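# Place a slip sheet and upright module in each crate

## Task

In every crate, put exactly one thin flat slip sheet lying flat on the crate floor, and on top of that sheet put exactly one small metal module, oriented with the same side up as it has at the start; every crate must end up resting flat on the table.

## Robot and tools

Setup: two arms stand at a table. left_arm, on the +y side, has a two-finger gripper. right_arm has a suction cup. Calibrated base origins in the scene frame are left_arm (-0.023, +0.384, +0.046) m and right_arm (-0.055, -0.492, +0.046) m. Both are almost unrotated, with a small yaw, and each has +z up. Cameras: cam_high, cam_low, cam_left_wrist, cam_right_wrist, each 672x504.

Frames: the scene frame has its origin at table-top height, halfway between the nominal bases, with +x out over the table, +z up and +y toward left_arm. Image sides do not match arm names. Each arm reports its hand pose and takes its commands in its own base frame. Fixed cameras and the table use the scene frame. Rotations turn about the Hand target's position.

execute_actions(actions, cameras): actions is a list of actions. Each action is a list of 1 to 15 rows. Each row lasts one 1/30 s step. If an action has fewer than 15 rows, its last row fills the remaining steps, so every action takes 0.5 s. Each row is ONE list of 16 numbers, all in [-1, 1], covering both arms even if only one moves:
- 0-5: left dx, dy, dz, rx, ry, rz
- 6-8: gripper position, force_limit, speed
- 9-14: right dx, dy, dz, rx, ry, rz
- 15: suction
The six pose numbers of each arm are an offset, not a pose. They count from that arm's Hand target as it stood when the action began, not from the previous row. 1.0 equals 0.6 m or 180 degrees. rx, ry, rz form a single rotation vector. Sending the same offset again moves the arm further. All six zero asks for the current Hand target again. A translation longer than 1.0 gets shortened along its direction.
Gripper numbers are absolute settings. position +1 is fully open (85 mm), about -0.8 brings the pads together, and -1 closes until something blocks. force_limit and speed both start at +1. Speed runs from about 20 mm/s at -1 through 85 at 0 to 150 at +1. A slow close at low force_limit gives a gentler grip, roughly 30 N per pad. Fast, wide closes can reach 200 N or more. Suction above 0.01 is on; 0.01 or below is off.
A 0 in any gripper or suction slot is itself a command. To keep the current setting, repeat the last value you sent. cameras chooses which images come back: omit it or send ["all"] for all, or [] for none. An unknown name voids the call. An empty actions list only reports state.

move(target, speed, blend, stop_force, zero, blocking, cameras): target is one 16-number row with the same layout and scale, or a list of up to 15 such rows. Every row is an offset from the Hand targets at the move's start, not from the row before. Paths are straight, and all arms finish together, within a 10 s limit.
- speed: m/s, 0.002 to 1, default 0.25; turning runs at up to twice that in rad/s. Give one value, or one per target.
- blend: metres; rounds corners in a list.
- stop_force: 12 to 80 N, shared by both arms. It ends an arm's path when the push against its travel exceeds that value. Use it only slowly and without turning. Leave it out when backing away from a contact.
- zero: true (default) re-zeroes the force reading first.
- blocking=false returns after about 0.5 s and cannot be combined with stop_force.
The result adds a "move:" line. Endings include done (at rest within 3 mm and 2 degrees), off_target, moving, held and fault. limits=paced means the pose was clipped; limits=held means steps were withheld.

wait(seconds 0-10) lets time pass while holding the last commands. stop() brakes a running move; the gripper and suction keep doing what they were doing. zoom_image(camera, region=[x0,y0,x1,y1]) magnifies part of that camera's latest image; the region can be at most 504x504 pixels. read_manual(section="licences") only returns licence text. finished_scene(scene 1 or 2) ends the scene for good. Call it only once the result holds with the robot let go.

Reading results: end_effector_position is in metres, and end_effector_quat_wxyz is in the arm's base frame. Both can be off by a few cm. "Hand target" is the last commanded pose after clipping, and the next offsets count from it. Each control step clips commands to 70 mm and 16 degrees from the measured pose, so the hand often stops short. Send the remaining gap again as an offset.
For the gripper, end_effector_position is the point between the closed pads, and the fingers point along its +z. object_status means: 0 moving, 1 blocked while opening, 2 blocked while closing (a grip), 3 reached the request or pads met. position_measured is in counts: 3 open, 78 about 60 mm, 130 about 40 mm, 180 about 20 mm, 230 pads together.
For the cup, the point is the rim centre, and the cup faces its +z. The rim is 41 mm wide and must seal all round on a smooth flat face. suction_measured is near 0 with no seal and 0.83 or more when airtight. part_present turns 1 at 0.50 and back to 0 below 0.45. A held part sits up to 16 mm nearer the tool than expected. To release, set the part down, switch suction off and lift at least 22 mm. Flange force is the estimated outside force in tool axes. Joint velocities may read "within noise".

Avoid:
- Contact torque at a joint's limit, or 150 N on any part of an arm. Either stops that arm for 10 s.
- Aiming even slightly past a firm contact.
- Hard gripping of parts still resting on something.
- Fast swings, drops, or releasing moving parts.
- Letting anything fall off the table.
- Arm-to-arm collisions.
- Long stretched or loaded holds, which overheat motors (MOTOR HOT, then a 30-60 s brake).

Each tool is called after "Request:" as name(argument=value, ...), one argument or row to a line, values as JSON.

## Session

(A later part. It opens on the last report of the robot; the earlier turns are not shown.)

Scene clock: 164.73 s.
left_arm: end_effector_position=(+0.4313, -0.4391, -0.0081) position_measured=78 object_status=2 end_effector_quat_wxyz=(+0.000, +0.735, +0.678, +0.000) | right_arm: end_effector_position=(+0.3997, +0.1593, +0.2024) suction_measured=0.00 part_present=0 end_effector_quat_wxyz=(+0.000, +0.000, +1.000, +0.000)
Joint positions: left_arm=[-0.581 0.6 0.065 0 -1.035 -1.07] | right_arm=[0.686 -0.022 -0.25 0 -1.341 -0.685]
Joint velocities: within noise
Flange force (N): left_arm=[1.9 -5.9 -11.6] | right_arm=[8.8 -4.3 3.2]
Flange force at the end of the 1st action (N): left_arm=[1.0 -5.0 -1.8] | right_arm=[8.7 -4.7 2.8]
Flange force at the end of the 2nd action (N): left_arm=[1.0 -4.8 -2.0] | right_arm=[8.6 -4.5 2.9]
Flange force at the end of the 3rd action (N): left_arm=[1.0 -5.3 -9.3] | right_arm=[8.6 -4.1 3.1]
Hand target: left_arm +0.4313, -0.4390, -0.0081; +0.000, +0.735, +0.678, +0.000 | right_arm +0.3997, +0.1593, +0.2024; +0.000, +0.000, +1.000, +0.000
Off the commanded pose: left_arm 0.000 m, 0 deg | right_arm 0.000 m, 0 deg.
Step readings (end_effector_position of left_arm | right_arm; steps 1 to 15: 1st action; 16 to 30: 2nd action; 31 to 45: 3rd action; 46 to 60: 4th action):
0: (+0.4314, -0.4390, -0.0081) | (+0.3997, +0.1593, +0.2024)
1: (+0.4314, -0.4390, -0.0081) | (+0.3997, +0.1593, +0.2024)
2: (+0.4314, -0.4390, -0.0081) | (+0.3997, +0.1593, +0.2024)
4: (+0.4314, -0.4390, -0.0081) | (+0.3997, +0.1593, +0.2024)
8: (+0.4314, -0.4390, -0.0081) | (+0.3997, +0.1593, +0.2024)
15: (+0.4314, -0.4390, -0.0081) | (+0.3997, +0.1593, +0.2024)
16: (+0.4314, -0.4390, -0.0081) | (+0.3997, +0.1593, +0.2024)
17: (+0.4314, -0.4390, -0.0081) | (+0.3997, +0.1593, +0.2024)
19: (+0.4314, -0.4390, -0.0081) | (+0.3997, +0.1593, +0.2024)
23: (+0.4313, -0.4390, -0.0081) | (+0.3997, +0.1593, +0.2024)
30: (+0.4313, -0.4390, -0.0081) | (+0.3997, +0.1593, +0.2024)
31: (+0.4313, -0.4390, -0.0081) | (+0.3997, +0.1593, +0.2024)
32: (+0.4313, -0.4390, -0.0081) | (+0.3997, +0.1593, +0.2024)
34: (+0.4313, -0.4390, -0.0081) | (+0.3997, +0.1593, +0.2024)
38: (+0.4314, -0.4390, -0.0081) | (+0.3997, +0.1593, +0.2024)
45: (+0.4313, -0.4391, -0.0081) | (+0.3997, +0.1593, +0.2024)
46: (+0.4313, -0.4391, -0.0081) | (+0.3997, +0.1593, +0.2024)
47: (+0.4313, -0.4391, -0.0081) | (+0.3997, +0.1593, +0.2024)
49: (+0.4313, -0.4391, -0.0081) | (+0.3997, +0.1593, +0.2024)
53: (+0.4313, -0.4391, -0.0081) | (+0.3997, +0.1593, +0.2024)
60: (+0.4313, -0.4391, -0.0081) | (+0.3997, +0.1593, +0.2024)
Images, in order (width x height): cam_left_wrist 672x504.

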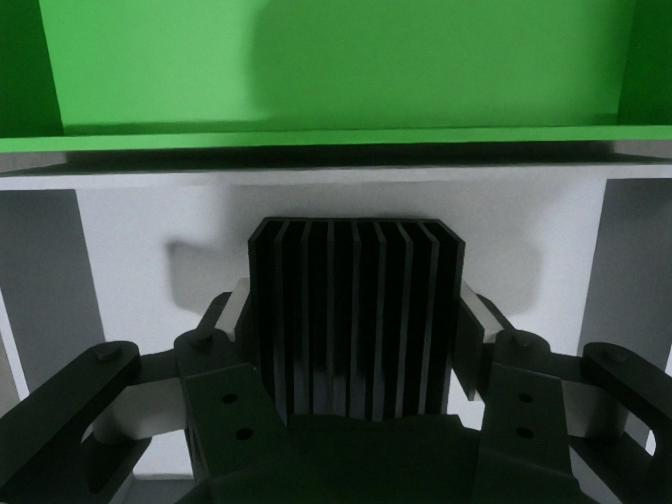

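Request:
move(
  target=[
    [0,0,0.2,0,0,0,-1,-0.6,-1,0,0,0,0,0,0,0],
    [0.031,0.86,0.2,0,0,0.0333,-1,-0.6,-1,0,0,0,0,0,0,0],
    [0.031,0.86,0.008,0,0,0.0333,-1,-0.6,-1,0,0,0,0,0,0,0],
  ],
  speed=[0.1,0.25,0.12],
  cameras=["cam_low"],
)

Request:
move(
  target=[0,0,-0.05,0,0,0,-1,-0.6,-1,0,0,0,0,0,0,0],
  speed=0.01,
  stop_force=12,
  cameras=[],
)

Request:
execute_actions(
  actions=[
    [[0,0,0,0,0,0,1,-0.6,-1,0,0,0,0,0,0,0]],
    [[0,0,0,0,0,0,1,-0.6,-1,0,0,0,0,0,0,0]],
    [[0,0,0,0,0,0,1,-0.6,-1,0,0,0,0,0,0,0]],
  ],
  cameras=[],
)

Request:
move(
  target=[0,0,0.2,0,0,0,1,-0.6,-1,0.0757,-0.009,-0.0837,0,0,0.04,0],
)

Request:
zoom_image(
  camera="cam_high",
  region=[200, 130, 480, 220],
)

Scene clock: 184.23 s.
left_arm: end_effector_position=(+0.4500, +0.0770, -0.0032) position_measured=78 object_status=2 end_effector_quat_wxyz=(+0.000, +0.699, +0.716, +0.000) | right_arm: end_effector_position=(+0.3997, +0.1593, +0.2024) suction_measured=0.00 part_present=0 end_effector_quat_wxyz=(+0.000, +0.000, +1.000, +0.000)
Joint positions: left_arm=[0.459 0.258 -0.428 0.001 -0.884 -2.006] | right_arm=[0.686 -0.022 -0.25 0 -1.341 -0.685]
Joint velocities: within noise
Flange force (N): left_arm=[-4.1 -2.0 -0.7] | right_arm=[9.4 -4.6 3.5]
Hand target: left_arm +0.4499, +0.0770, -0.0033; +0.000, +0.699, +0.716, +0.000 | right_arm +0.3997, +0.1593, +0.2024; +0.000, +0.000, +1.000, +0.000
Off the commanded pose: left_arm 0.000 m, 0 deg | right_arm 0.000 m, 0 deg.
move: done
Images, in order (width x height): cam_low 672x504.

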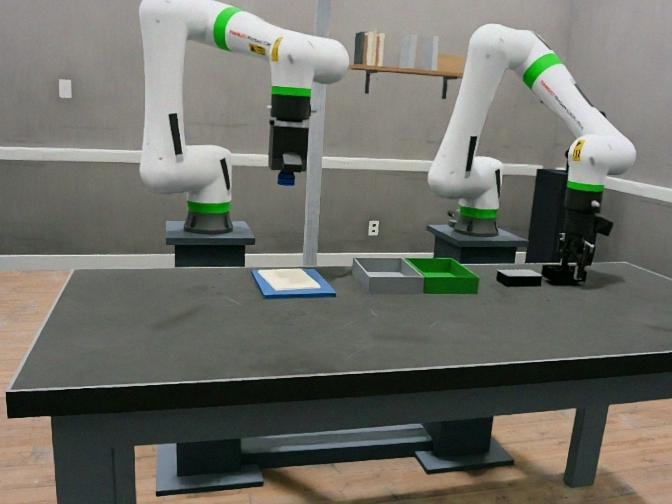

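Scene clock: 185.97 s.
left_arm: end_effector_position=(+0.4500, +0.0769, -0.0147) position_measured=78 object_status=2 end_effector_quat_wxyz=(+0.001, +0.698, +0.716, +0.000) | right_arm: end_effector_position=(+0.3997, +0.1593, +0.2024) suction_measured=0.00 part_present=0 end_effector_quat_wxyz=(+0.000, +0.000, +1.000, +0.000)
Joint positions: left_arm=[0.459 0.278 -0.437 0.001 -0.856 -2.006] | right_arm=[0.686 -0.022 -0.25 0 -1.341 -0.685]
Joint velocities: within noise
Flange force (N): left_arm=[-3.4 -6.1 -24.4] | right_arm=[8.8 -4.4 3.2]
Hand target: left_arm +0.4500, +0.0769, -0.0147; +0.000, +0.699, +0.716, +0.000 (not the last commanded pose) | right_arm +0.3997, +0.1593, +0.2024; +0.000, +0.000, +1.000, +0.000
Off the commanded pose: left_arm 0.019 m, 0 deg | right_arm 0.000 m, 0 deg.
move: contact (left_arm)
No camera images: "cameras" was empty.

Scene clock: 187.67 s.
left_arm: end_effector_position=(+0.4499, +0.0769, -0.0147) position_measured=3 object_status=0 end_effector_quat_wxyz=(+0.000, +0.699, +0.716, +0.000) | right_arm: end_effector_position=(+0.3997, +0.1593, +0.2024) suction_measured=0.00 part_present=0 end_effector_quat_wxyz=(+0.000, +0.000, +1.000, +0.000)
Joint positions: left_arm=[0.459 0.278 -0.437 0.001 -0.856 -2.006] | right_arm=[0.686 -0.022 -0.25 0 -1.341 -0.685]
Joint velocities: within noise
Flange force (N): left_arm=[-3.8 -2.0 -2.7] | right_arm=[9.7 -4.9 2.6]
Flange force at the end of the 1st action (N): left_arm=[-3.7 -2.3 -2.7] | right_arm=[8.9 -4.3 3.1]
Flange force at the end of the 2nd action (N): left_arm=[-4.0 -1.9 -2.4] | right_arm=[9.2 -4.5 2.8]
Hand target: left_arm +0.4500, +0.0769, -0.0147; +0.000, +0.699, +0.716, +0.000 | right_arm +0.3997, +0.1593, +0.2024; +0.000, +0.000, +1.000, +0.000
Off the commanded pose: left_arm 0.000 m, 0 deg | right_arm 0.000 m, 0 deg.
Step readings (end_effector_position of left_arm | right_arm; steps 1 to 15: 1st action; 16 to 30: 2nd action; 31 to 45: 3rd action):
0: (+0.4500, +0.0769, -0.0147) | (+0.3997, +0.1593, +0.2024)
1: (+0.4500, +0.0769, -0.0147) | (+0.3997, +0.1593, +0.2024)
2: (+0.4500, +0.0769, -0.0147) | (+0.3997, +0.1593, +0.2024)
4: (+0.4500, +0.0769, -0.0147) | (+0.3997, +0.1593, +0.2024)
8: (+0.4500, +0.0769, -0.0147) | (+0.3997, +0.1593, +0.2024)
15: (+0.4500, +0.0769, -0.0147) | (+0.3997, +0.1593, +0.2024)
16: (+0.4500, +0.0769, -0.0147) | (+0.3997, +0.1593, +0.2024)
17: (+0.4500, +0.0769, -0.0147) | (+0.3997, +0.1593, +0.2024)
19: (+0.4500, +0.0769, -0.0147) | (+0.3997, +0.1593, +0.2024)
23: (+0.4500, +0.0769, -0.0147) | (+0.3997, +0.1593, +0.2024)
30: (+0.4499, +0.0769, -0.0147) | (+0.3997, +0.1593, +0.2024)
31: (+0.4499, +0.0769, -0.0147) | (+0.3997, +0.1593, +0.2024)
32: (+0.4499, +0.0769, -0.0147) | (+0.3997, +0.1593, +0.2024)
34: (+0.4499, +0.0769, -0.0147) | (+0.3997, +0.1593, +0.2024)
38: (+0.4499, +0.0769, -0.0147) | (+0.3997, +0.1593, +0.2024)
45: (+0.4499, +0.0769, -0.0147) | (+0.3997, +0.1593, +0.2024)
No camera images: "cameras" was empty.

Scene clock: 188.60 s.
left_arm: end_effector_position=(+0.4500, +0.0769, +0.1053) position_measured=3 object_status=3 end_effector_quat_wxyz=(+0.000, +0.699, +0.716, +0.000) | right_arm: end_effector_position=(+0.4451, +0.1539, +0.1522) suction_measured=0.00 part_present=0 end_effector_quat_wxyz=(+0.000, -0.063, +0.998, +0.000)
Joint positions: left_arm=[0.459 0.109 -0.31 0.001 -1.151 -2.006] | right_arm=[0.612 0.117 -0.227 0 -1.226 -0.486]
Joint velocities: within noise
Flange force (N): left_arm=[-3.8 -3.1 -0.8] | right_arm=[10.1 -3.1 1.6]
Hand target: left_arm +0.4500, +0.0769, +0.1053; +0.000, +0.699, +0.716, +0.000 | right_arm +0.4451, +0.1539, +0.1522; +0.000, -0.063, +0.998, +0.000
Off the commanded pose: left_arm 0.000 m, 0 deg | right_arm 0.000 m, 0 deg.
move: done

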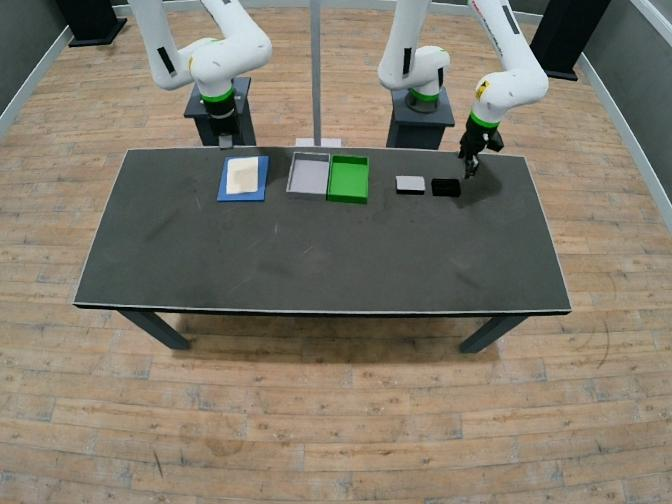

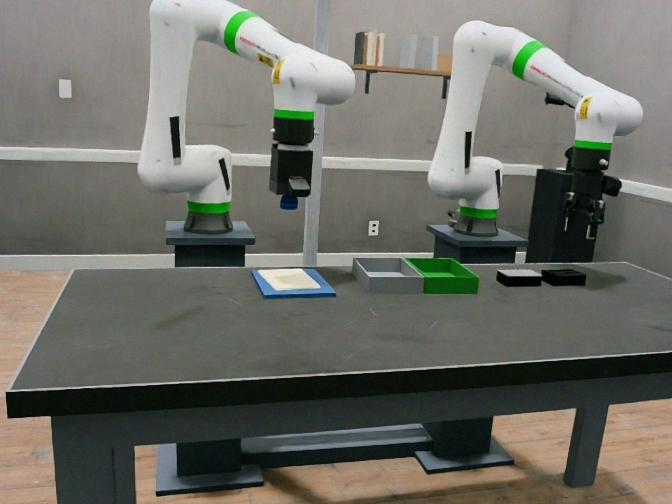

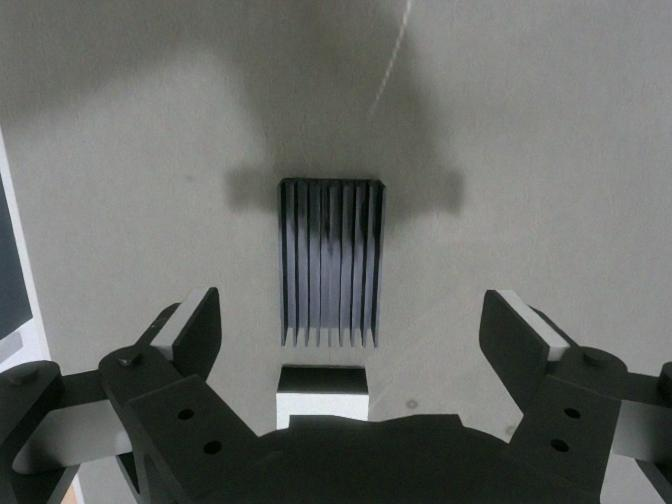

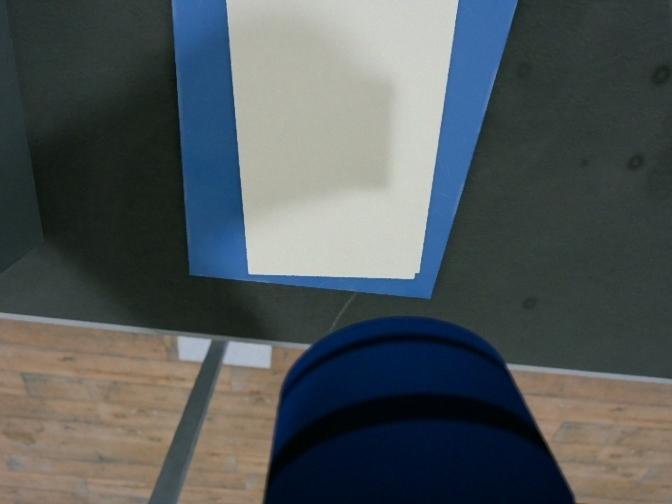

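Scaled by 1.800 from the camera's 672x504 image, which has a finer 960x720 frame.

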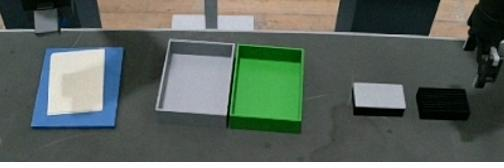

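Request:
move(
  target=[0,0,0,0,0,0,1,-0.6,-1,-0.0535,0.6585,0.0163,0,0,-0.0694,0],
  cameras=["cam_right_wrist"],
)

Request:
zoom_image(
  camera="cam_right_wrist",
  region=[120, 0, 620, 310],
)

Scene clock: 221.40 s.
left_arm: end_effector_position=(+0.4500, +0.0769, +0.1053) position_measured=3 object_status=3 end_effector_quat_wxyz=(+0.000, +0.699, +0.716, +0.000) | right_arm: end_effector_position=(+0.4130, +0.5491, +0.1620) suction_measured=0.00 part_present=0 end_effector_quat_wxyz=(+0.000, +0.046, +0.999, +0.000)
Joint positions: left_arm=[0.459 0.109 -0.31 0.001 -1.151 -2.006] | right_arm=[1.116 0.649 0.522 0 -1.443 -1.208]
Joint velocities: within noise
Flange force (N): left_arm=[-4.2 -3.0 -0.6] | right_arm=[8.9 -14.8 3.0]
Hand target: left_arm +0.4500, +0.0769, +0.1053; +0.000, +0.699, +0.716, +0.000 | right_arm +0.4130, +0.5490, +0.1619; +0.000, +0.046, +0.999, +0.000
Off the commanded pose: left_arm 0.000 m, 0 deg | right_arm 0.000 m, 0 deg.
move: done
Images, in order (width x height): cam_right_wrist 672x504.

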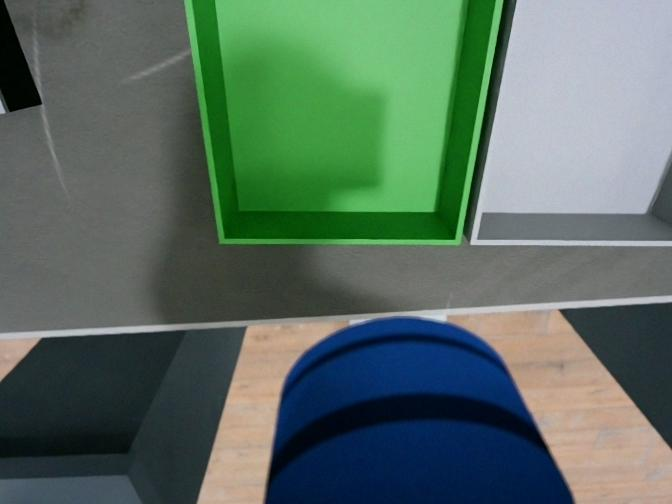

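Scaled by 1.008 from the camera's 672x504 image, which has a finer 960x720 frame.

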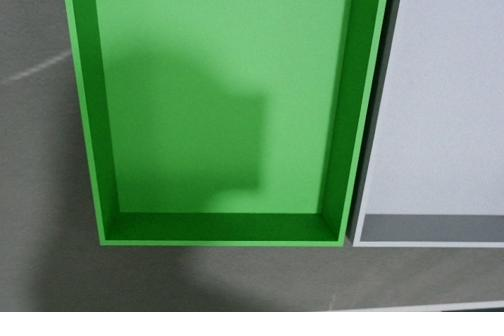

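Request:
move(
  target=[
    [0,0,0,0,0,0,1,-0.6,-1,0.0347,-0.6468,0,0,0,0.0611,0],
    [0,0,0,0,0,0,1,-0.6,-1,0.0347,-0.6468,-0.28,0,0,0.0611,0],
  ],
  cameras=["cam_right_wrist"],
)

Request:
move(
  target=[0,0,0,0,0,0,1,-0.6,-1,0,0,-0.1,0,0,0,1],
  speed=0.01,
  stop_force=12,
  cameras=[],
)

Request:
wait(
  seconds=0.5,
  cameras=[],
)

Request:
move(
  target=[
    [0,0,0,0,0,0,1,-0.6,-1,0,0,0.05,0,0,0,1],
    [0,0,0,0,0,0,1,-0.6,-1,0,0,0.25,0,0,0,1],
  ],
  speed=[0.04,0.15],
  cameras=["cam_high","cam_low"],
)

Request:
zoom_image(
  camera="cam_high",
  region=[200, 130, 320, 220],
)

Scene clock: 250.40 s.
left_arm: end_effector_position=(+0.4500, +0.0769, +0.1053) position_measured=3 object_status=3 end_effector_quat_wxyz=(+0.000, +0.699, +0.716, +0.000) | right_arm: end_effector_position=(+0.4338, +0.1609, -0.0061) suction_measured=0.00 part_present=0 end_effector_quat_wxyz=(+0.000, -0.050, +0.999, +0.000)
Joint positions: left_arm=[0.459 0.109 -0.31 0.001 -1.151 -2.006] | right_arm=[0.64 0.306 -0.424 0 -0.84 -0.539]
Joint velocities: within noise
Flange force (N): left_arm=[-4.0 -3.3 -0.6] | right_arm=[8.6 -3.1 -2.4]
Hand target: left_arm +0.4500, +0.0769, +0.1053; +0.000, +0.699, +0.716, +0.000 | right_arm +0.4338, +0.1609, -0.0061; +0.000, -0.050, +0.999, +0.000
Off the commanded pose: left_arm 0.000 m, 0 deg | right_arm 0.000 m, 0 deg.
move: done
Images, in order (width x height): cam_right_wrist 672x504.

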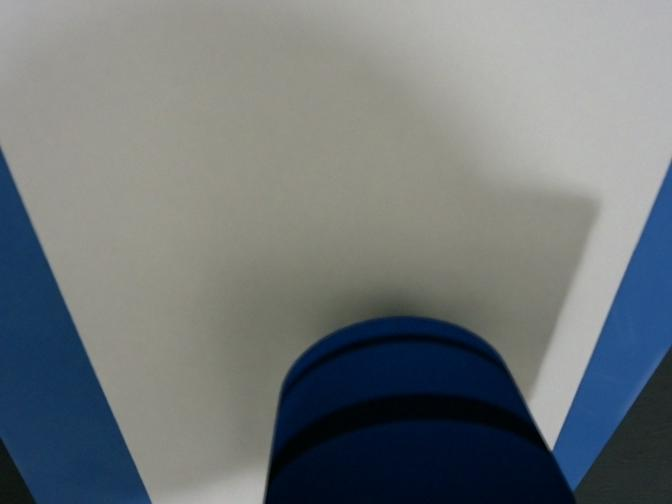

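Scene clock: 254.50 s.
left_arm: end_effector_position=(+0.4500, +0.0769, +0.1053) position_measured=3 object_status=3 end_effector_quat_wxyz=(+0.000, +0.699, +0.716, +0.000) | right_arm: end_effector_position=(+0.4338, +0.1609, -0.0411) suction_measured=0.96 part_present=1 end_effector_quat_wxyz=(+0.000, -0.050, +0.999, +0.000)
Joint positions: left_arm=[0.459 0.109 -0.31 0.001 -1.151 -2.006] | right_arm=[0.64 0.372 -0.443 0 -0.755 -0.539]
Joint velocities: within noise
Flange force (N): left_arm=[-3.9 -2.9 -0.3] | right_arm=[14.9 -3.0 -26.5]
Hand target: left_arm +0.4500, +0.0769, +0.1053; +0.000, +0.699, +0.716, +0.000 | right_arm +0.4338, +0.1609, -0.0411; +0.000, -0.050, +0.999, +0.000 (not the last commanded pose)
Off the commanded pose: left_arm 0.000 m, 0 deg | right_arm 0.025 m, 0 deg.
move: contact (right_arm)
No camera images: "cameras" was empty.

Scene clock: 255.00 s.
left_arm: end_effector_position=(+0.4500, +0.0769, +0.1053) position_measured=3 object_status=3 end_effector_quat_wxyz=(+0.000, +0.699, +0.716, +0.000) | right_arm: end_effector_position=(+0.4338, +0.1609, -0.0411) suction_measured=0.96 part_present=1 end_effector_quat_wxyz=(+0.000, -0.050, +0.999, +0.000)
Joint positions: left_arm=[0.459 0.109 -0.31 0.001 -1.151 -2.006] | right_arm=[0.64 0.372 -0.443 0 -0.755 -0.539]
Joint velocities: within noise
Flange force (N): left_arm=[-4.2 -3.0 -0.6] | right_arm=[14.9 -3.1 -26.4]
Hand target: left_arm +0.4500, +0.0769, +0.1053; +0.000, +0.699, +0.716, +0.000 | right_arm +0.4338, +0.1609, -0.0411; +0.000, -0.050, +0.999, +0.000 (not the last commanded pose)
Off the commanded pose: left_arm 0.000 m, 0 deg | right_arm 0.025 m, 0 deg.
wait: 0.50 s; at rest by 0.17 s
No camera images: "cameras" was empty.

Scene clock: 256.97 s.
left_arm: end_effector_position=(+0.4500, +0.0769, +0.1053) position_measured=3 object_status=3 end_effector_quat_wxyz=(+0.000, +0.699, +0.716, +0.000) | right_arm: end_effector_position=(+0.4339, +0.1608, +0.1089) suction_measured=0.96 part_present=1 end_effector_quat_wxyz=(+0.000, -0.050, +0.999, +0.000)
Joint positions: left_arm=[0.459 0.109 -0.31 0.001 -1.151 -2.006] | right_arm=[0.64 0.139 -0.311 0 -1.12 -0.54]
Joint velocities: within noise
Flange force (N): left_arm=[-3.9 -3.1 -0.6] | right_arm=[8.6 -2.9 0.6]
Hand target: left_arm +0.4500, +0.0769, +0.1053; +0.000, +0.699, +0.716, +0.000 | right_arm +0.4338, +0.1609, +0.1089; +0.000, -0.050, +0.999, +0.000
Off the commanded pose: left_arm 0.000 m, 0 deg | right_arm 0.000 m, 0 deg.
move: done
Images, in order (width x height): cam_high 672x504, cam_low 672x504.

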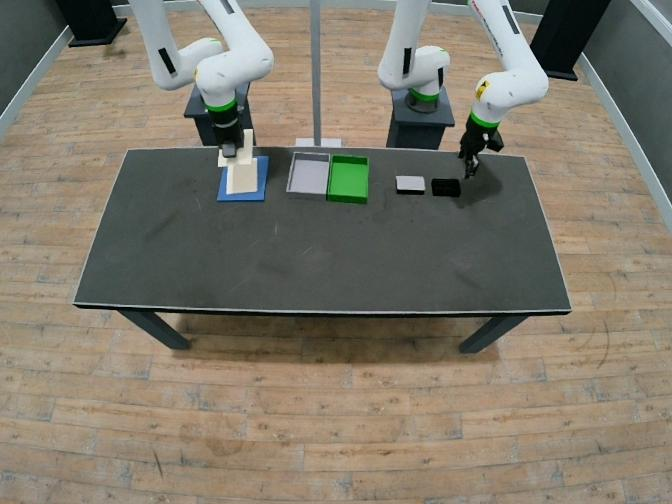

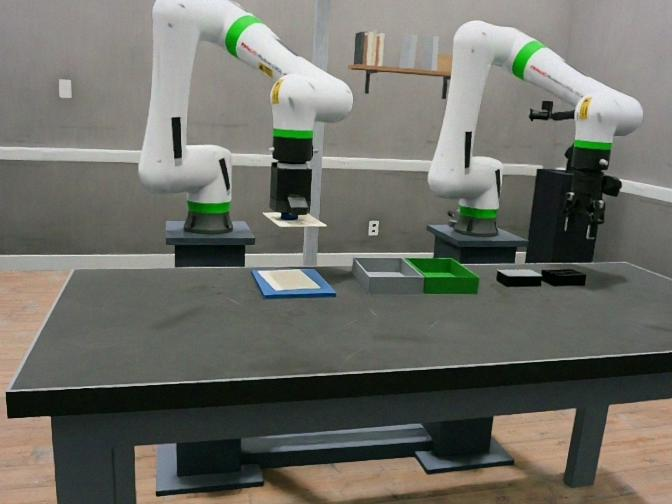

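Scaled by 4.200 from the camera's 672x504 image, which has a finer 960x720 frame.

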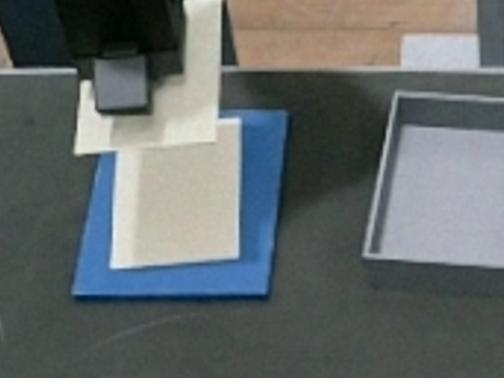

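Request:
move(
  target=[
    [0,0,0,0,0,0,1,-0.6,-1,0.0148,0.6477,0.02,0,0,-0.0611,1],
    [0,0,0,0,0,0,1,-0.6,-1,0.0148,0.6477,-0.17,0,0,-0.0611,1],
  ],
  speed=[0.2,0.12],
  cameras=["cam_high","cam_low"],
)

Request:
zoom_image(
  camera="cam_high",
  region=[315, 140, 385, 220],
)

Request:
zoom_image(
  camera="cam_low",
  region=[385, 240, 485, 310],
)

Scene clock: 269.47 s.
left_arm: end_effector_position=(+0.4500, +0.0769, +0.1053) position_measured=3 object_status=3 end_effector_quat_wxyz=(+0.000, +0.699, +0.716, +0.000) | right_arm: end_effector_position=(+0.4427, +0.5496, +0.0069) suction_measured=0.96 part_present=1 end_effector_quat_wxyz=(+0.000, +0.046, +0.999, +0.000)
Joint positions: left_arm=[0.459 0.109 -0.31 0.001 -1.151 -2.006] | right_arm=[1.078 0.809 0.413 0 -1.174 -1.17]
Joint velocities: within noise
Flange force (N): left_arm=[-4.2 -3.2 -0.7] | right_arm=[8.7 -13.8 -1.2]
Hand target: left_arm +0.4500, +0.0769, +0.1053; +0.000, +0.699, +0.716, +0.000 | right_arm +0.4427, +0.5495, +0.0069; +0.000, +0.046, +0.999, +0.000
Off the commanded pose: left_arm 0.000 m, 0 deg | right_arm 0.000 m, 0 deg.
move: done
Images, in order (width x height): cam_high 672x504, cam_low 672x504.

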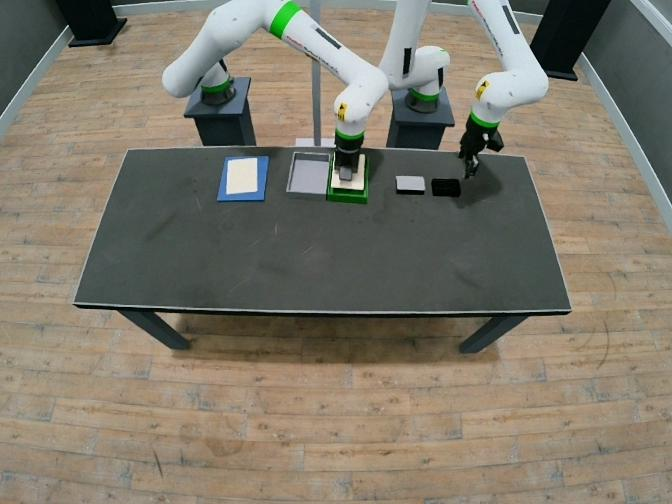

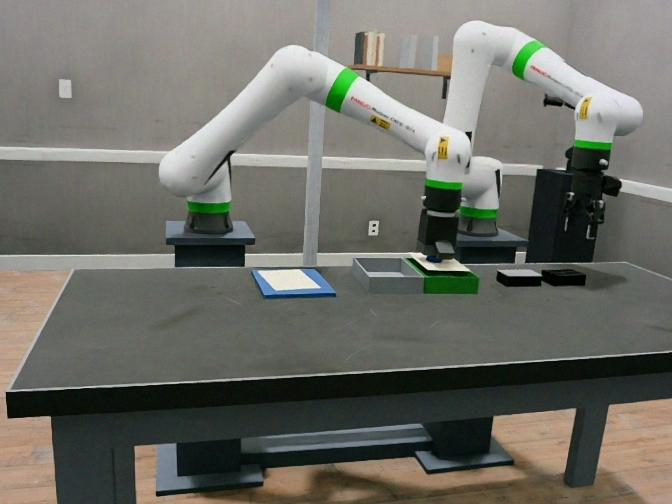

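Scaled by 6.300 from the camera's 672x504 image, which has a finer 960x720 frame.

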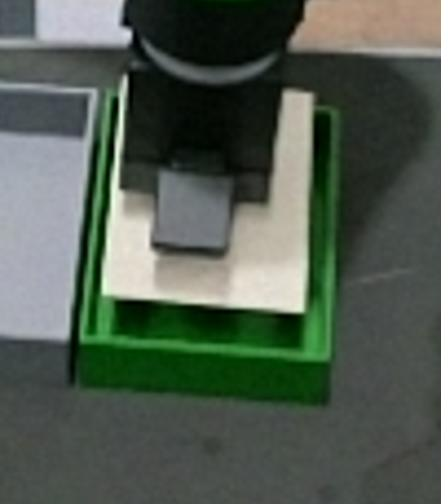

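Scaled by 5.040 from the camera's 672x504 image, which has a finer 960x720 frame.

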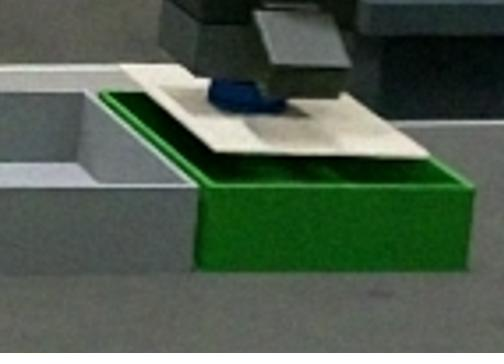

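Request:
move(
  target=[0,0,0,0,0,0,1,-0.6,-1,0.015,0.0033,-0.0215,0,0,0.0056,1],
  speed=0.05,
  cameras=["cam_high","cam_low"],
)

Request:
zoom_image(
  camera="cam_high",
  region=[315, 140, 385, 220],
)

Request:
zoom_image(
  camera="cam_low",
  region=[385, 240, 485, 310],
)

Scene clock: 284.10 s.
left_arm: end_effector_position=(+0.4500, +0.0769, +0.1053) position_measured=3 object_status=3 end_effector_quat_wxyz=(+0.000, +0.699, +0.716, +0.000) | right_arm: end_effector_position=(+0.4517, +0.5515, -0.0060) suction_measured=0.96 part_present=1 end_effector_quat_wxyz=(+0.000, +0.037, +0.999, +0.000)
Joint positions: left_arm=[0.459 0.109 -0.31 0.001 -1.151 -2.006] | right_arm=[1.068 0.841 0.436 0 -1.165 -1.142]
Joint velocities: within noise
Flange force (N): left_arm=[-4.0 -2.9 -0.6] | right_arm=[9.5 -14.1 -1.4]
Hand target: left_arm +0.4500, +0.0769, +0.1053; +0.000, +0.699, +0.716, +0.000 | right_arm +0.4517, +0.5515, -0.0060; +0.000, +0.037, +0.999, +0.000
Off the commanded pose: left_arm 0.000 m, 0 deg | right_arm 0.000 m, 0 deg.
move: done
Images, in order (width x height): cam_high 672x504, cam_low 672x504.

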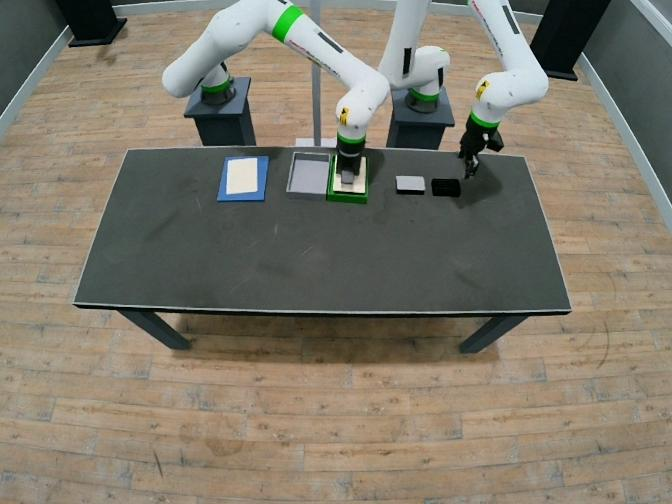

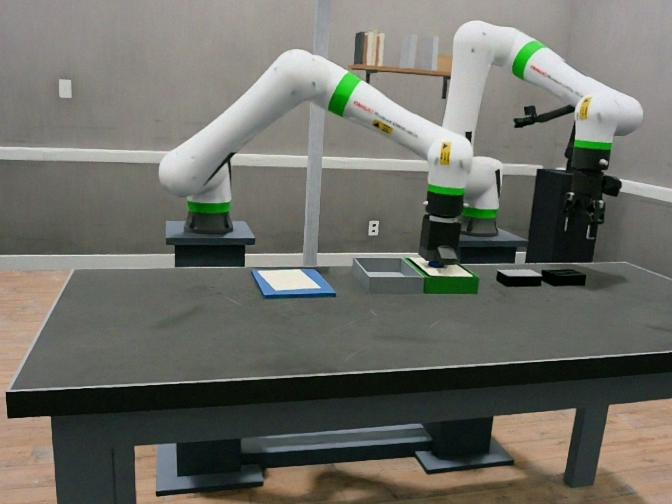

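Scaled by 6.300 from the camera's 672x504 image, which has a finer 960x720 frame.

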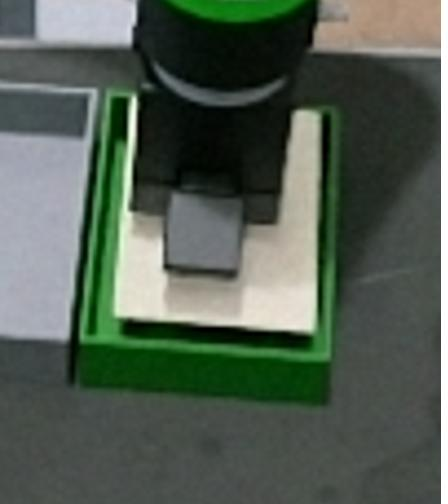

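Scaled by 5.040 from the camera's 672x504 image, which has a finer 960x720 frame.

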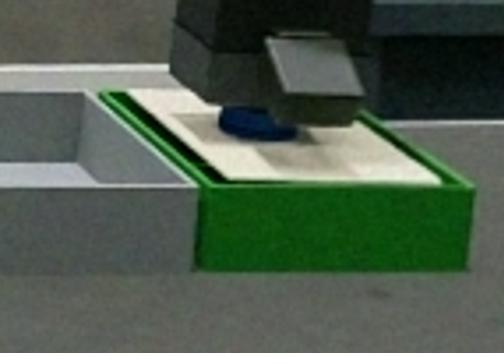

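Request:
move(
  target=[0,0,0,0,0,0,1,-0.6,-1,0.005,-0.0033,-0.085,0,0,0.002,1],
  speed=0.012,
  stop_force=12,
  cameras=["cam_high","cam_low"],
)

Request:
zoom_image(
  camera="cam_high",
  region=[315, 140, 385, 220],
)

Scene clock: 301.00 s.
left_arm: end_effector_position=(+0.4500, +0.0769, +0.1053) position_measured=3 object_status=3 end_effector_quat_wxyz=(+0.000, +0.699, +0.716, +0.000) | right_arm: end_effector_position=(+0.4540, +0.5501, -0.0447) suction_measured=0.96 part_present=1 end_effector_quat_wxyz=(+0.000, +0.035, +0.999, +0.000)
Joint positions: left_arm=[0.459 0.109 -0.31 0.001 -1.151 -2.006] | right_arm=[1.064 0.885 0.417 0 -1.101 -1.134]
Joint velocities: within noise
Flange force (N): left_arm=[-3.9 -3.2 -0.7] | right_arm=[10.6 -13.5 -18.6]
Hand target: left_arm +0.4500, +0.0769, +0.1053; +0.000, +0.699, +0.716, +0.000 | right_arm +0.4540, +0.5500, -0.0447; +0.000, +0.035, +0.999, +0.000 (not the last commanded pose)
Off the commanded pose: left_arm 0.000 m, 0 deg | right_arm 0.012 m, 0 deg.
move: contact (right_arm)
Images, in order (width x height): cam_high 672x504, cam_low 672x504.

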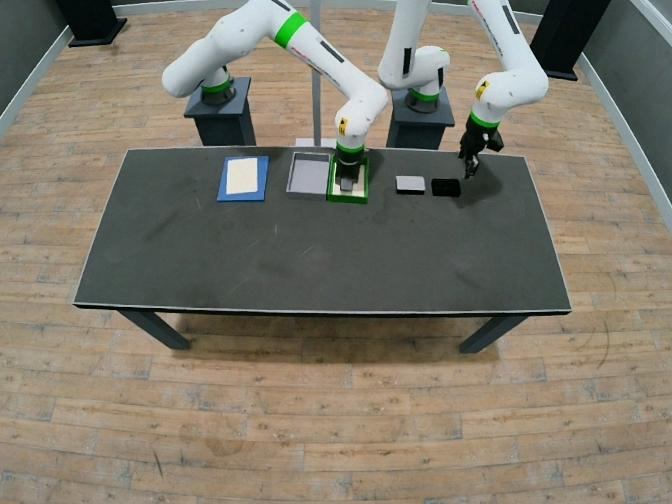

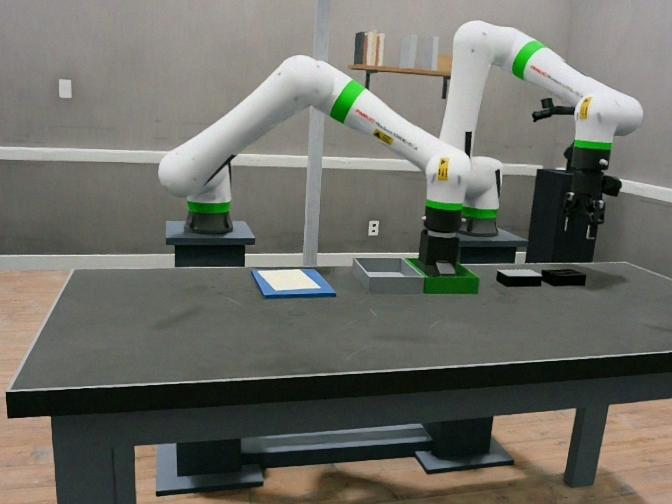

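Scaled by 6.300 from the camera's 672x504 image, which has a finer 960x720 frame.

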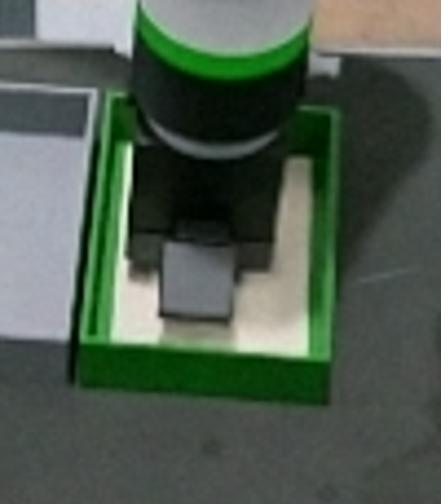

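Request:
execute_actions(
  actions=[
    [[0,0,0,0,0,0,1,-0.6,-1,0,0,0,0,0,0,0]],
    [[0,0,0,0,0,0,1,-0.6,-1,0,0,0,0,0,0,0]],
  ],
  cameras=[],
)

Request:
move(
  target=[
    [0,0,0,0,0,0,1,-0.6,-1,0,0,0.05,0,0,0,0],
    [0,0,0,0,0,0,1,-0.6,-1,-0.085,-0.2167,0.3445,0,0,0,0],
  ],
  speed=[0.05,0.2],
  cameras=["cam_high","cam_low","cam_right_wrist"],
)

Request:
zoom_image(
  camera="cam_high",
  region=[275, 140, 385, 220],
)

Scene clock: 315.77 s.
left_arm: end_effector_position=(+0.4500, +0.0769, +0.1053) position_measured=3 object_status=3 end_effector_quat_wxyz=(+0.000, +0.699, +0.716, +0.000) | right_arm: end_effector_position=(+0.4540, +0.5500, -0.0447) suction_measured=0.00 part_present=0 end_effector_quat_wxyz=(+0.000, +0.035, +0.999, +0.000)
Joint positions: left_arm=[0.459 0.109 -0.31 0.001 -1.151 -2.006] | right_arm=[1.064 0.885 0.417 0 -1.101 -1.134]
Joint velocities: within noise
Flange force (N): left_arm=[-4.1 -3.2 -0.4] | right_arm=[9.7 -13.0 -30.3]
Flange force at the end of the 1st action (N): left_arm=[-4.1 -3.0 -0.7] | right_arm=[9.5 -13.0 -30.0]
Hand target: left_arm +0.4500, +0.0769, +0.1053; +0.000, +0.699, +0.716, +0.000 | right_arm +0.4540, +0.5500, -0.0447; +0.000, +0.035, +0.999, +0.000
Off the commanded pose: left_arm 0.000 m, 0 deg | right_arm 0.000 m, 0 deg.
Step readings (end_effector_position of left_arm | right_arm; steps 1 to 15: 1st action; 16 to 30: 2nd action):
0: (+0.4500, +0.0769, +0.1053) | (+0.4540, +0.5500, -0.0447)
1: (+0.4500, +0.0769, +0.1053) | (+0.4540, +0.5500, -0.0447)
2: (+0.4500, +0.0769, +0.1053) | (+0.4540, +0.5500, -0.0447)
4: (+0.4500, +0.0769, +0.1053) | (+0.4540, +0.5500, -0.0447)
8: (+0.4500, +0.0769, +0.1053) | (+0.4540, +0.5500, -0.0447)
15: (+0.4500, +0.0769, +0.1053) | (+0.4540, +0.5500, -0.0447)
16: (+0.4500, +0.0769, +0.1053) | (+0.4540, +0.5500, -0.0447)
17: (+0.4500, +0.0769, +0.1053) | (+0.4540, +0.5500, -0.0447)
19: (+0.4500, +0.0769, +0.1053) | (+0.4540, +0.5500, -0.0447)
23: (+0.4500, +0.0769, +0.1053) | (+0.4540, +0.5500, -0.0447)
30: (+0.4500, +0.0769, +0.1053) | (+0.4540, +0.5500, -0.0447)
No camera images: "cameras" was empty.

Scene clock: 317.93 s.
left_arm: end_effector_position=(+0.4500, +0.0769, +0.1053) position_measured=3 object_status=3 end_effector_quat_wxyz=(+0.000, +0.699, +0.716, +0.000) | right_arm: end_effector_position=(+0.4030, +0.4200, +0.1619) suction_measured=0.00 part_present=0 end_effector_quat_wxyz=(+0.000, +0.035, +0.999, +0.000)
Joint positions: left_arm=[0.459 0.109 -0.31 0.001 -1.151 -2.006] | right_arm=[1.031 0.378 0.121 0 -1.313 -1.101]
Joint velocities: within noise
Flange force (N): left_arm=[-4.0 -2.7 -0.5] | right_arm=[5.8 -7.6 3.0]
Hand target: left_arm +0.4500, +0.0769, +0.1053; +0.000, +0.699, +0.716, +0.000 | right_arm +0.4030, +0.4200, +0.1620; +0.000, +0.035, +0.999, +0.000
Off the commanded pose: left_arm 0.000 m, 0 deg | right_arm 0.000 m, 0 deg.
move: done
Images, in order (width x height): cam_high 672x504, cam_low 672x504, cam_right_wrist 672x504.

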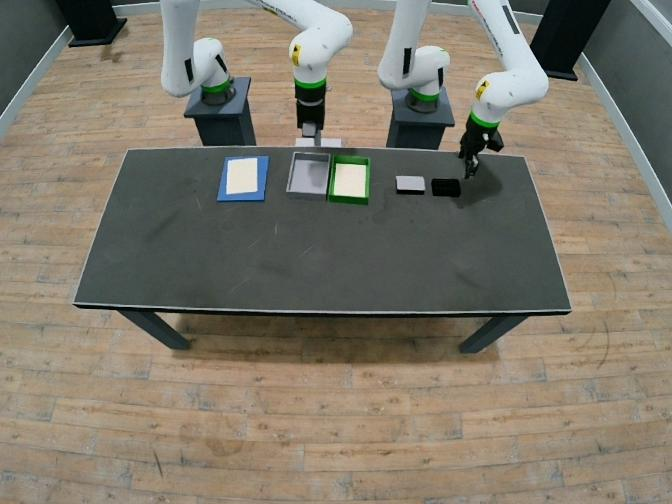

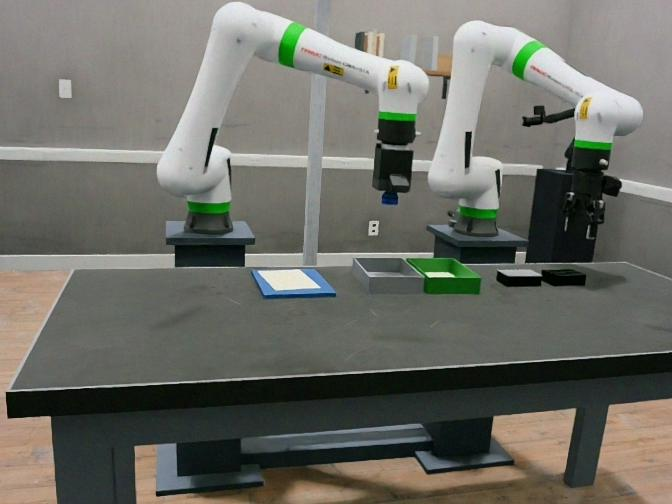

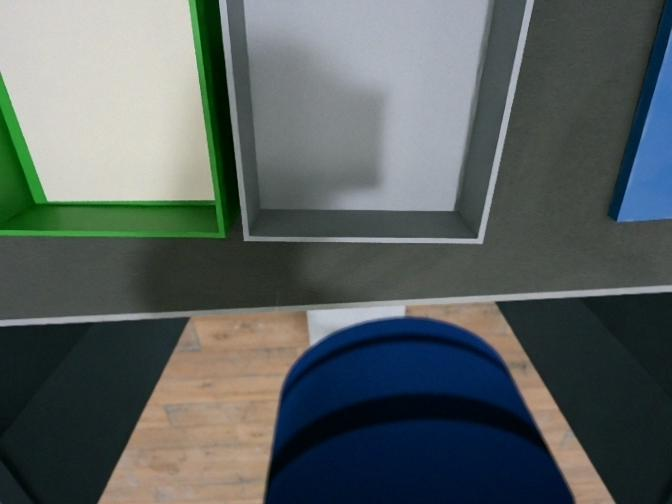

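Scaled by 4.582 from the camera's 672x504 image, which has a finer 960x720 frame.

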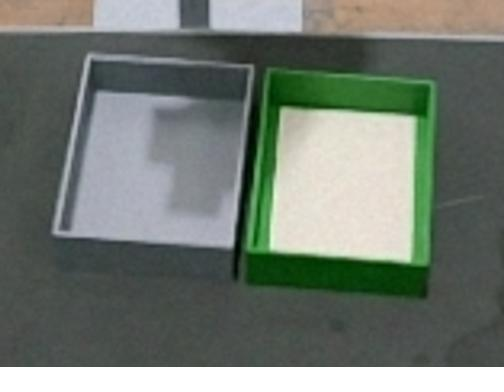

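Request:
move(
  target=[0,0,0,0,0,0,1,-0.6,-1,0.0702,-0.4435,-0.0163,0,0,0.0622,0],
  cameras=["cam_right_wrist"],
)

Request:
zoom_image(
  camera="cam_right_wrist",
  region=[150, 100, 500, 320],
)

Scene clock: 327.93 s.
left_arm: end_effector_position=(+0.4500, +0.0769, +0.1053) position_measured=3 object_status=3 end_effector_quat_wxyz=(+0.000, +0.699, +0.716, +0.000) | right_arm: end_effector_position=(+0.4451, +0.1539, +0.1523) suction_measured=0.00 part_present=0 end_effector_quat_wxyz=(+0.000, -0.063, +0.998, +0.000)
Joint positions: left_arm=[0.459 0.109 -0.31 0.001 -1.151 -2.006] | right_arm=[0.612 0.116 -0.227 0 -1.226 -0.486]
Joint velocities: within noise
Flange force (N): left_arm=[-3.9 -2.9 -0.4] | right_arm=[12.8 -3.3 0.8]
Hand target: left_arm +0.4500, +0.0769, +0.1053; +0.000, +0.699, +0.716, +0.000 | right_arm +0.4451, +0.1539, +0.1522; +0.000, -0.063, +0.998, +0.000
Off the commanded pose: left_arm 0.000 m, 0 deg | right_arm 0.000 m, 0 deg.
move: done
Images, in order (width x height): cam_right_wrist 672x504.

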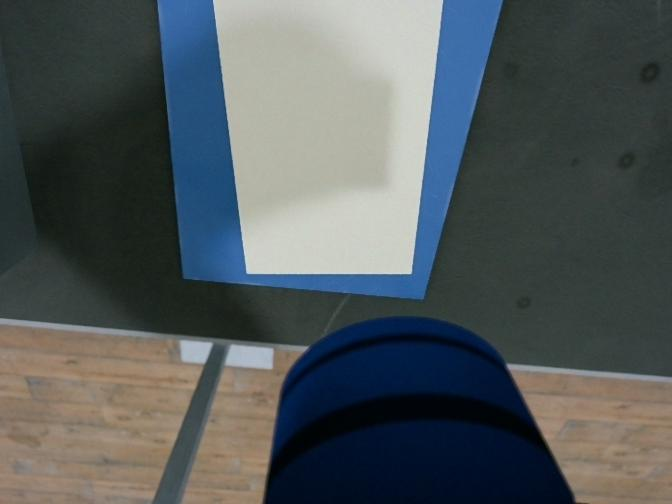

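Scaled by 1.440 from the camera's 672x504 image, which has a finer 960x720 frame.

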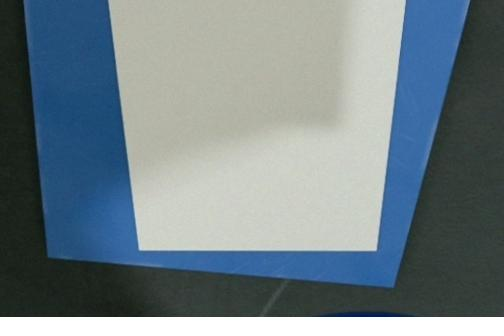

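Request:
move(
  target=[
    [0,0,0,0,0,0,1,-0.6,-1,-0.0165,0.0172,0,0,0,-0.0028,0],
    [0,0,0,0,0,0,1,-0.6,-1,-0.0165,0.0172,-0.264,0,0,-0.0028,0],
  ],
  cameras=[],
)

Request:
move(
  target=[0,0,0,0,0,0,1,-0.6,-1,0,0,-0.1,0,0,0,1],
  speed=0.01,
  stop_force=12,
  cameras=[],
)

Request:
wait(
  seconds=0.5,
  cameras=[],
)

Request:
move(
  target=[
    [0,0,0,0,0,0,1,-0.6,-1,0,0,0.05,0,0,0,1],
    [0,0,0,0,0,0,1,-0.6,-1,0,0,0.25,0,0,0,1],
  ],
  speed=[0.04,0.15],
  cameras=["cam_low"],
)

Scene clock: 346.63 s.
left_arm: end_effector_position=(+0.4500, +0.0769, +0.1053) position_measured=3 object_status=3 end_effector_quat_wxyz=(+0.000, +0.699, +0.716, +0.000) | right_arm: end_effector_position=(+0.4352, +0.1642, -0.0062) suction_measured=0.00 part_present=0 end_effector_quat_wxyz=(+0.000, -0.059, +0.998, +0.000)
Joint positions: left_arm=[0.459 0.109 -0.31 0.001 -1.151 -2.006] | right_arm=[0.644 0.312 -0.417 0 -0.841 -0.526]
Joint velocities: within noise
Flange force (N): left_arm=[-4.2 -3.0 -0.4] | right_arm=[10.6 -3.4 -4.1]
Hand target: left_arm +0.4500, +0.0769, +0.1053; +0.000, +0.699, +0.716, +0.000 | right_arm +0.4352, +0.1642, -0.0062; +0.000, -0.059, +0.998, +0.000
Off the commanded pose: left_arm 0.000 m, 0 deg | right_arm 0.000 m, 0 deg.
move: done
No camera images: "cameras" was empty.

Scene clock: 350.97 s.
left_arm: end_effector_position=(+0.4500, +0.0769, +0.1053) position_measured=3 object_status=3 end_effector_quat_wxyz=(+0.000, +0.699, +0.716, +0.000) | right_arm: end_effector_position=(+0.4352, +0.1642, -0.0436) suction_measured=0.96 part_present=1 end_effector_quat_wxyz=(+0.000, -0.059, +0.998, +0.000)
Joint positions: left_arm=[0.459 0.109 -0.31 0.001 -1.151 -2.006] | right_arm=[0.644 0.382 -0.437 0 -0.751 -0.526]
Joint velocities: within noise
Flange force (N): left_arm=[-4.1 -3.3 -0.4] | right_arm=[13.7 -2.8 -22.6]
Hand target: left_arm +0.4500, +0.0769, +0.1053; +0.000, +0.699, +0.716, +0.000 | right_arm +0.4352, +0.1642, -0.0436; +0.000, -0.059, +0.998, +0.000 (not the last commanded pose)
Off the commanded pose: left_arm 0.000 m, 0 deg | right_arm 0.023 m, 0 deg.
move: contact (right_arm)
No camera images: "cameras" was empty.

Scene clock: 351.47 s.
left_arm: end_effector_position=(+0.4500, +0.0769, +0.1053) position_measured=3 object_status=3 end_effector_quat_wxyz=(+0.000, +0.699, +0.716, +0.000) | right_arm: end_effector_position=(+0.4352, +0.1642, -0.0436) suction_measured=0.96 part_present=1 end_effector_quat_wxyz=(+0.000, -0.059, +0.998, +0.000)
Joint positions: left_arm=[0.459 0.109 -0.31 0.001 -1.151 -2.006] | right_arm=[0.644 0.382 -0.437 0 -0.751 -0.526]
Joint velocities: within noise
Flange force (N): left_arm=[-3.8 -3.1 -0.3] | right_arm=[13.3 -2.9 -22.7]
Hand target: left_arm +0.4500, +0.0769, +0.1053; +0.000, +0.699, +0.716, +0.000 | right_arm +0.4352, +0.1642, -0.0436; +0.000, -0.059, +0.998, +0.000 (not the last commanded pose)
Off the commanded pose: left_arm 0.000 m, 0 deg | right_arm 0.023 m, 0 deg.
wait: 0.50 s; at rest by 0.17 s
No camera images: "cameras" was empty.

Scene clock: 353.43 s.
left_arm: end_effector_position=(+0.4500, +0.0769, +0.1053) position_measured=3 object_status=3 end_effector_quat_wxyz=(+0.000, +0.699, +0.716, +0.000) | right_arm: end_effector_position=(+0.4353, +0.1641, +0.1064) suction_measured=0.96 part_present=1 end_effector_quat_wxyz=(+0.000, -0.059, +0.998, +0.000)
Joint positions: left_arm=[0.459 0.109 -0.31 0.001 -1.151 -2.006] | right_arm=[0.644 0.148 -0.308 0 -1.115 -0.527]
Joint velocities: within noise
Flange force (N): left_arm=[-4.2 -3.3 -0.5] | right_arm=[9.1 -3.1 0.6]
Hand target: left_arm +0.4500, +0.0769, +0.1053; +0.000, +0.699, +0.716, +0.000 | right_arm +0.4352, +0.1642, +0.1064; +0.000, -0.059, +0.998, +0.000
Off the commanded pose: left_arm 0.000 m, 0 deg | right_arm 0.000 m, 0 deg.
move: done
Images, in order (width x height): cam_low 672x504.

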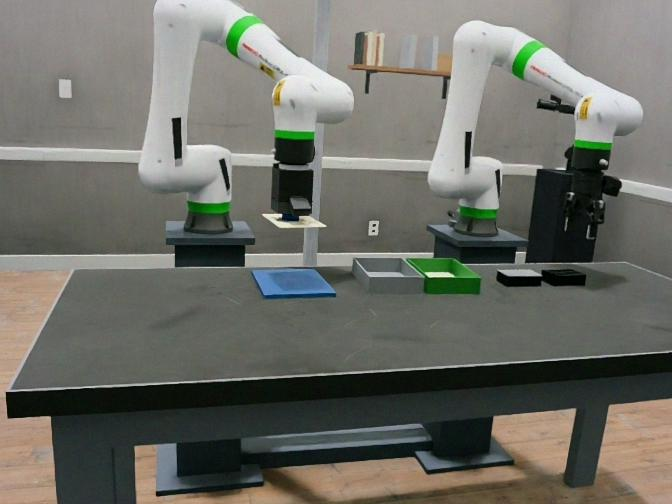

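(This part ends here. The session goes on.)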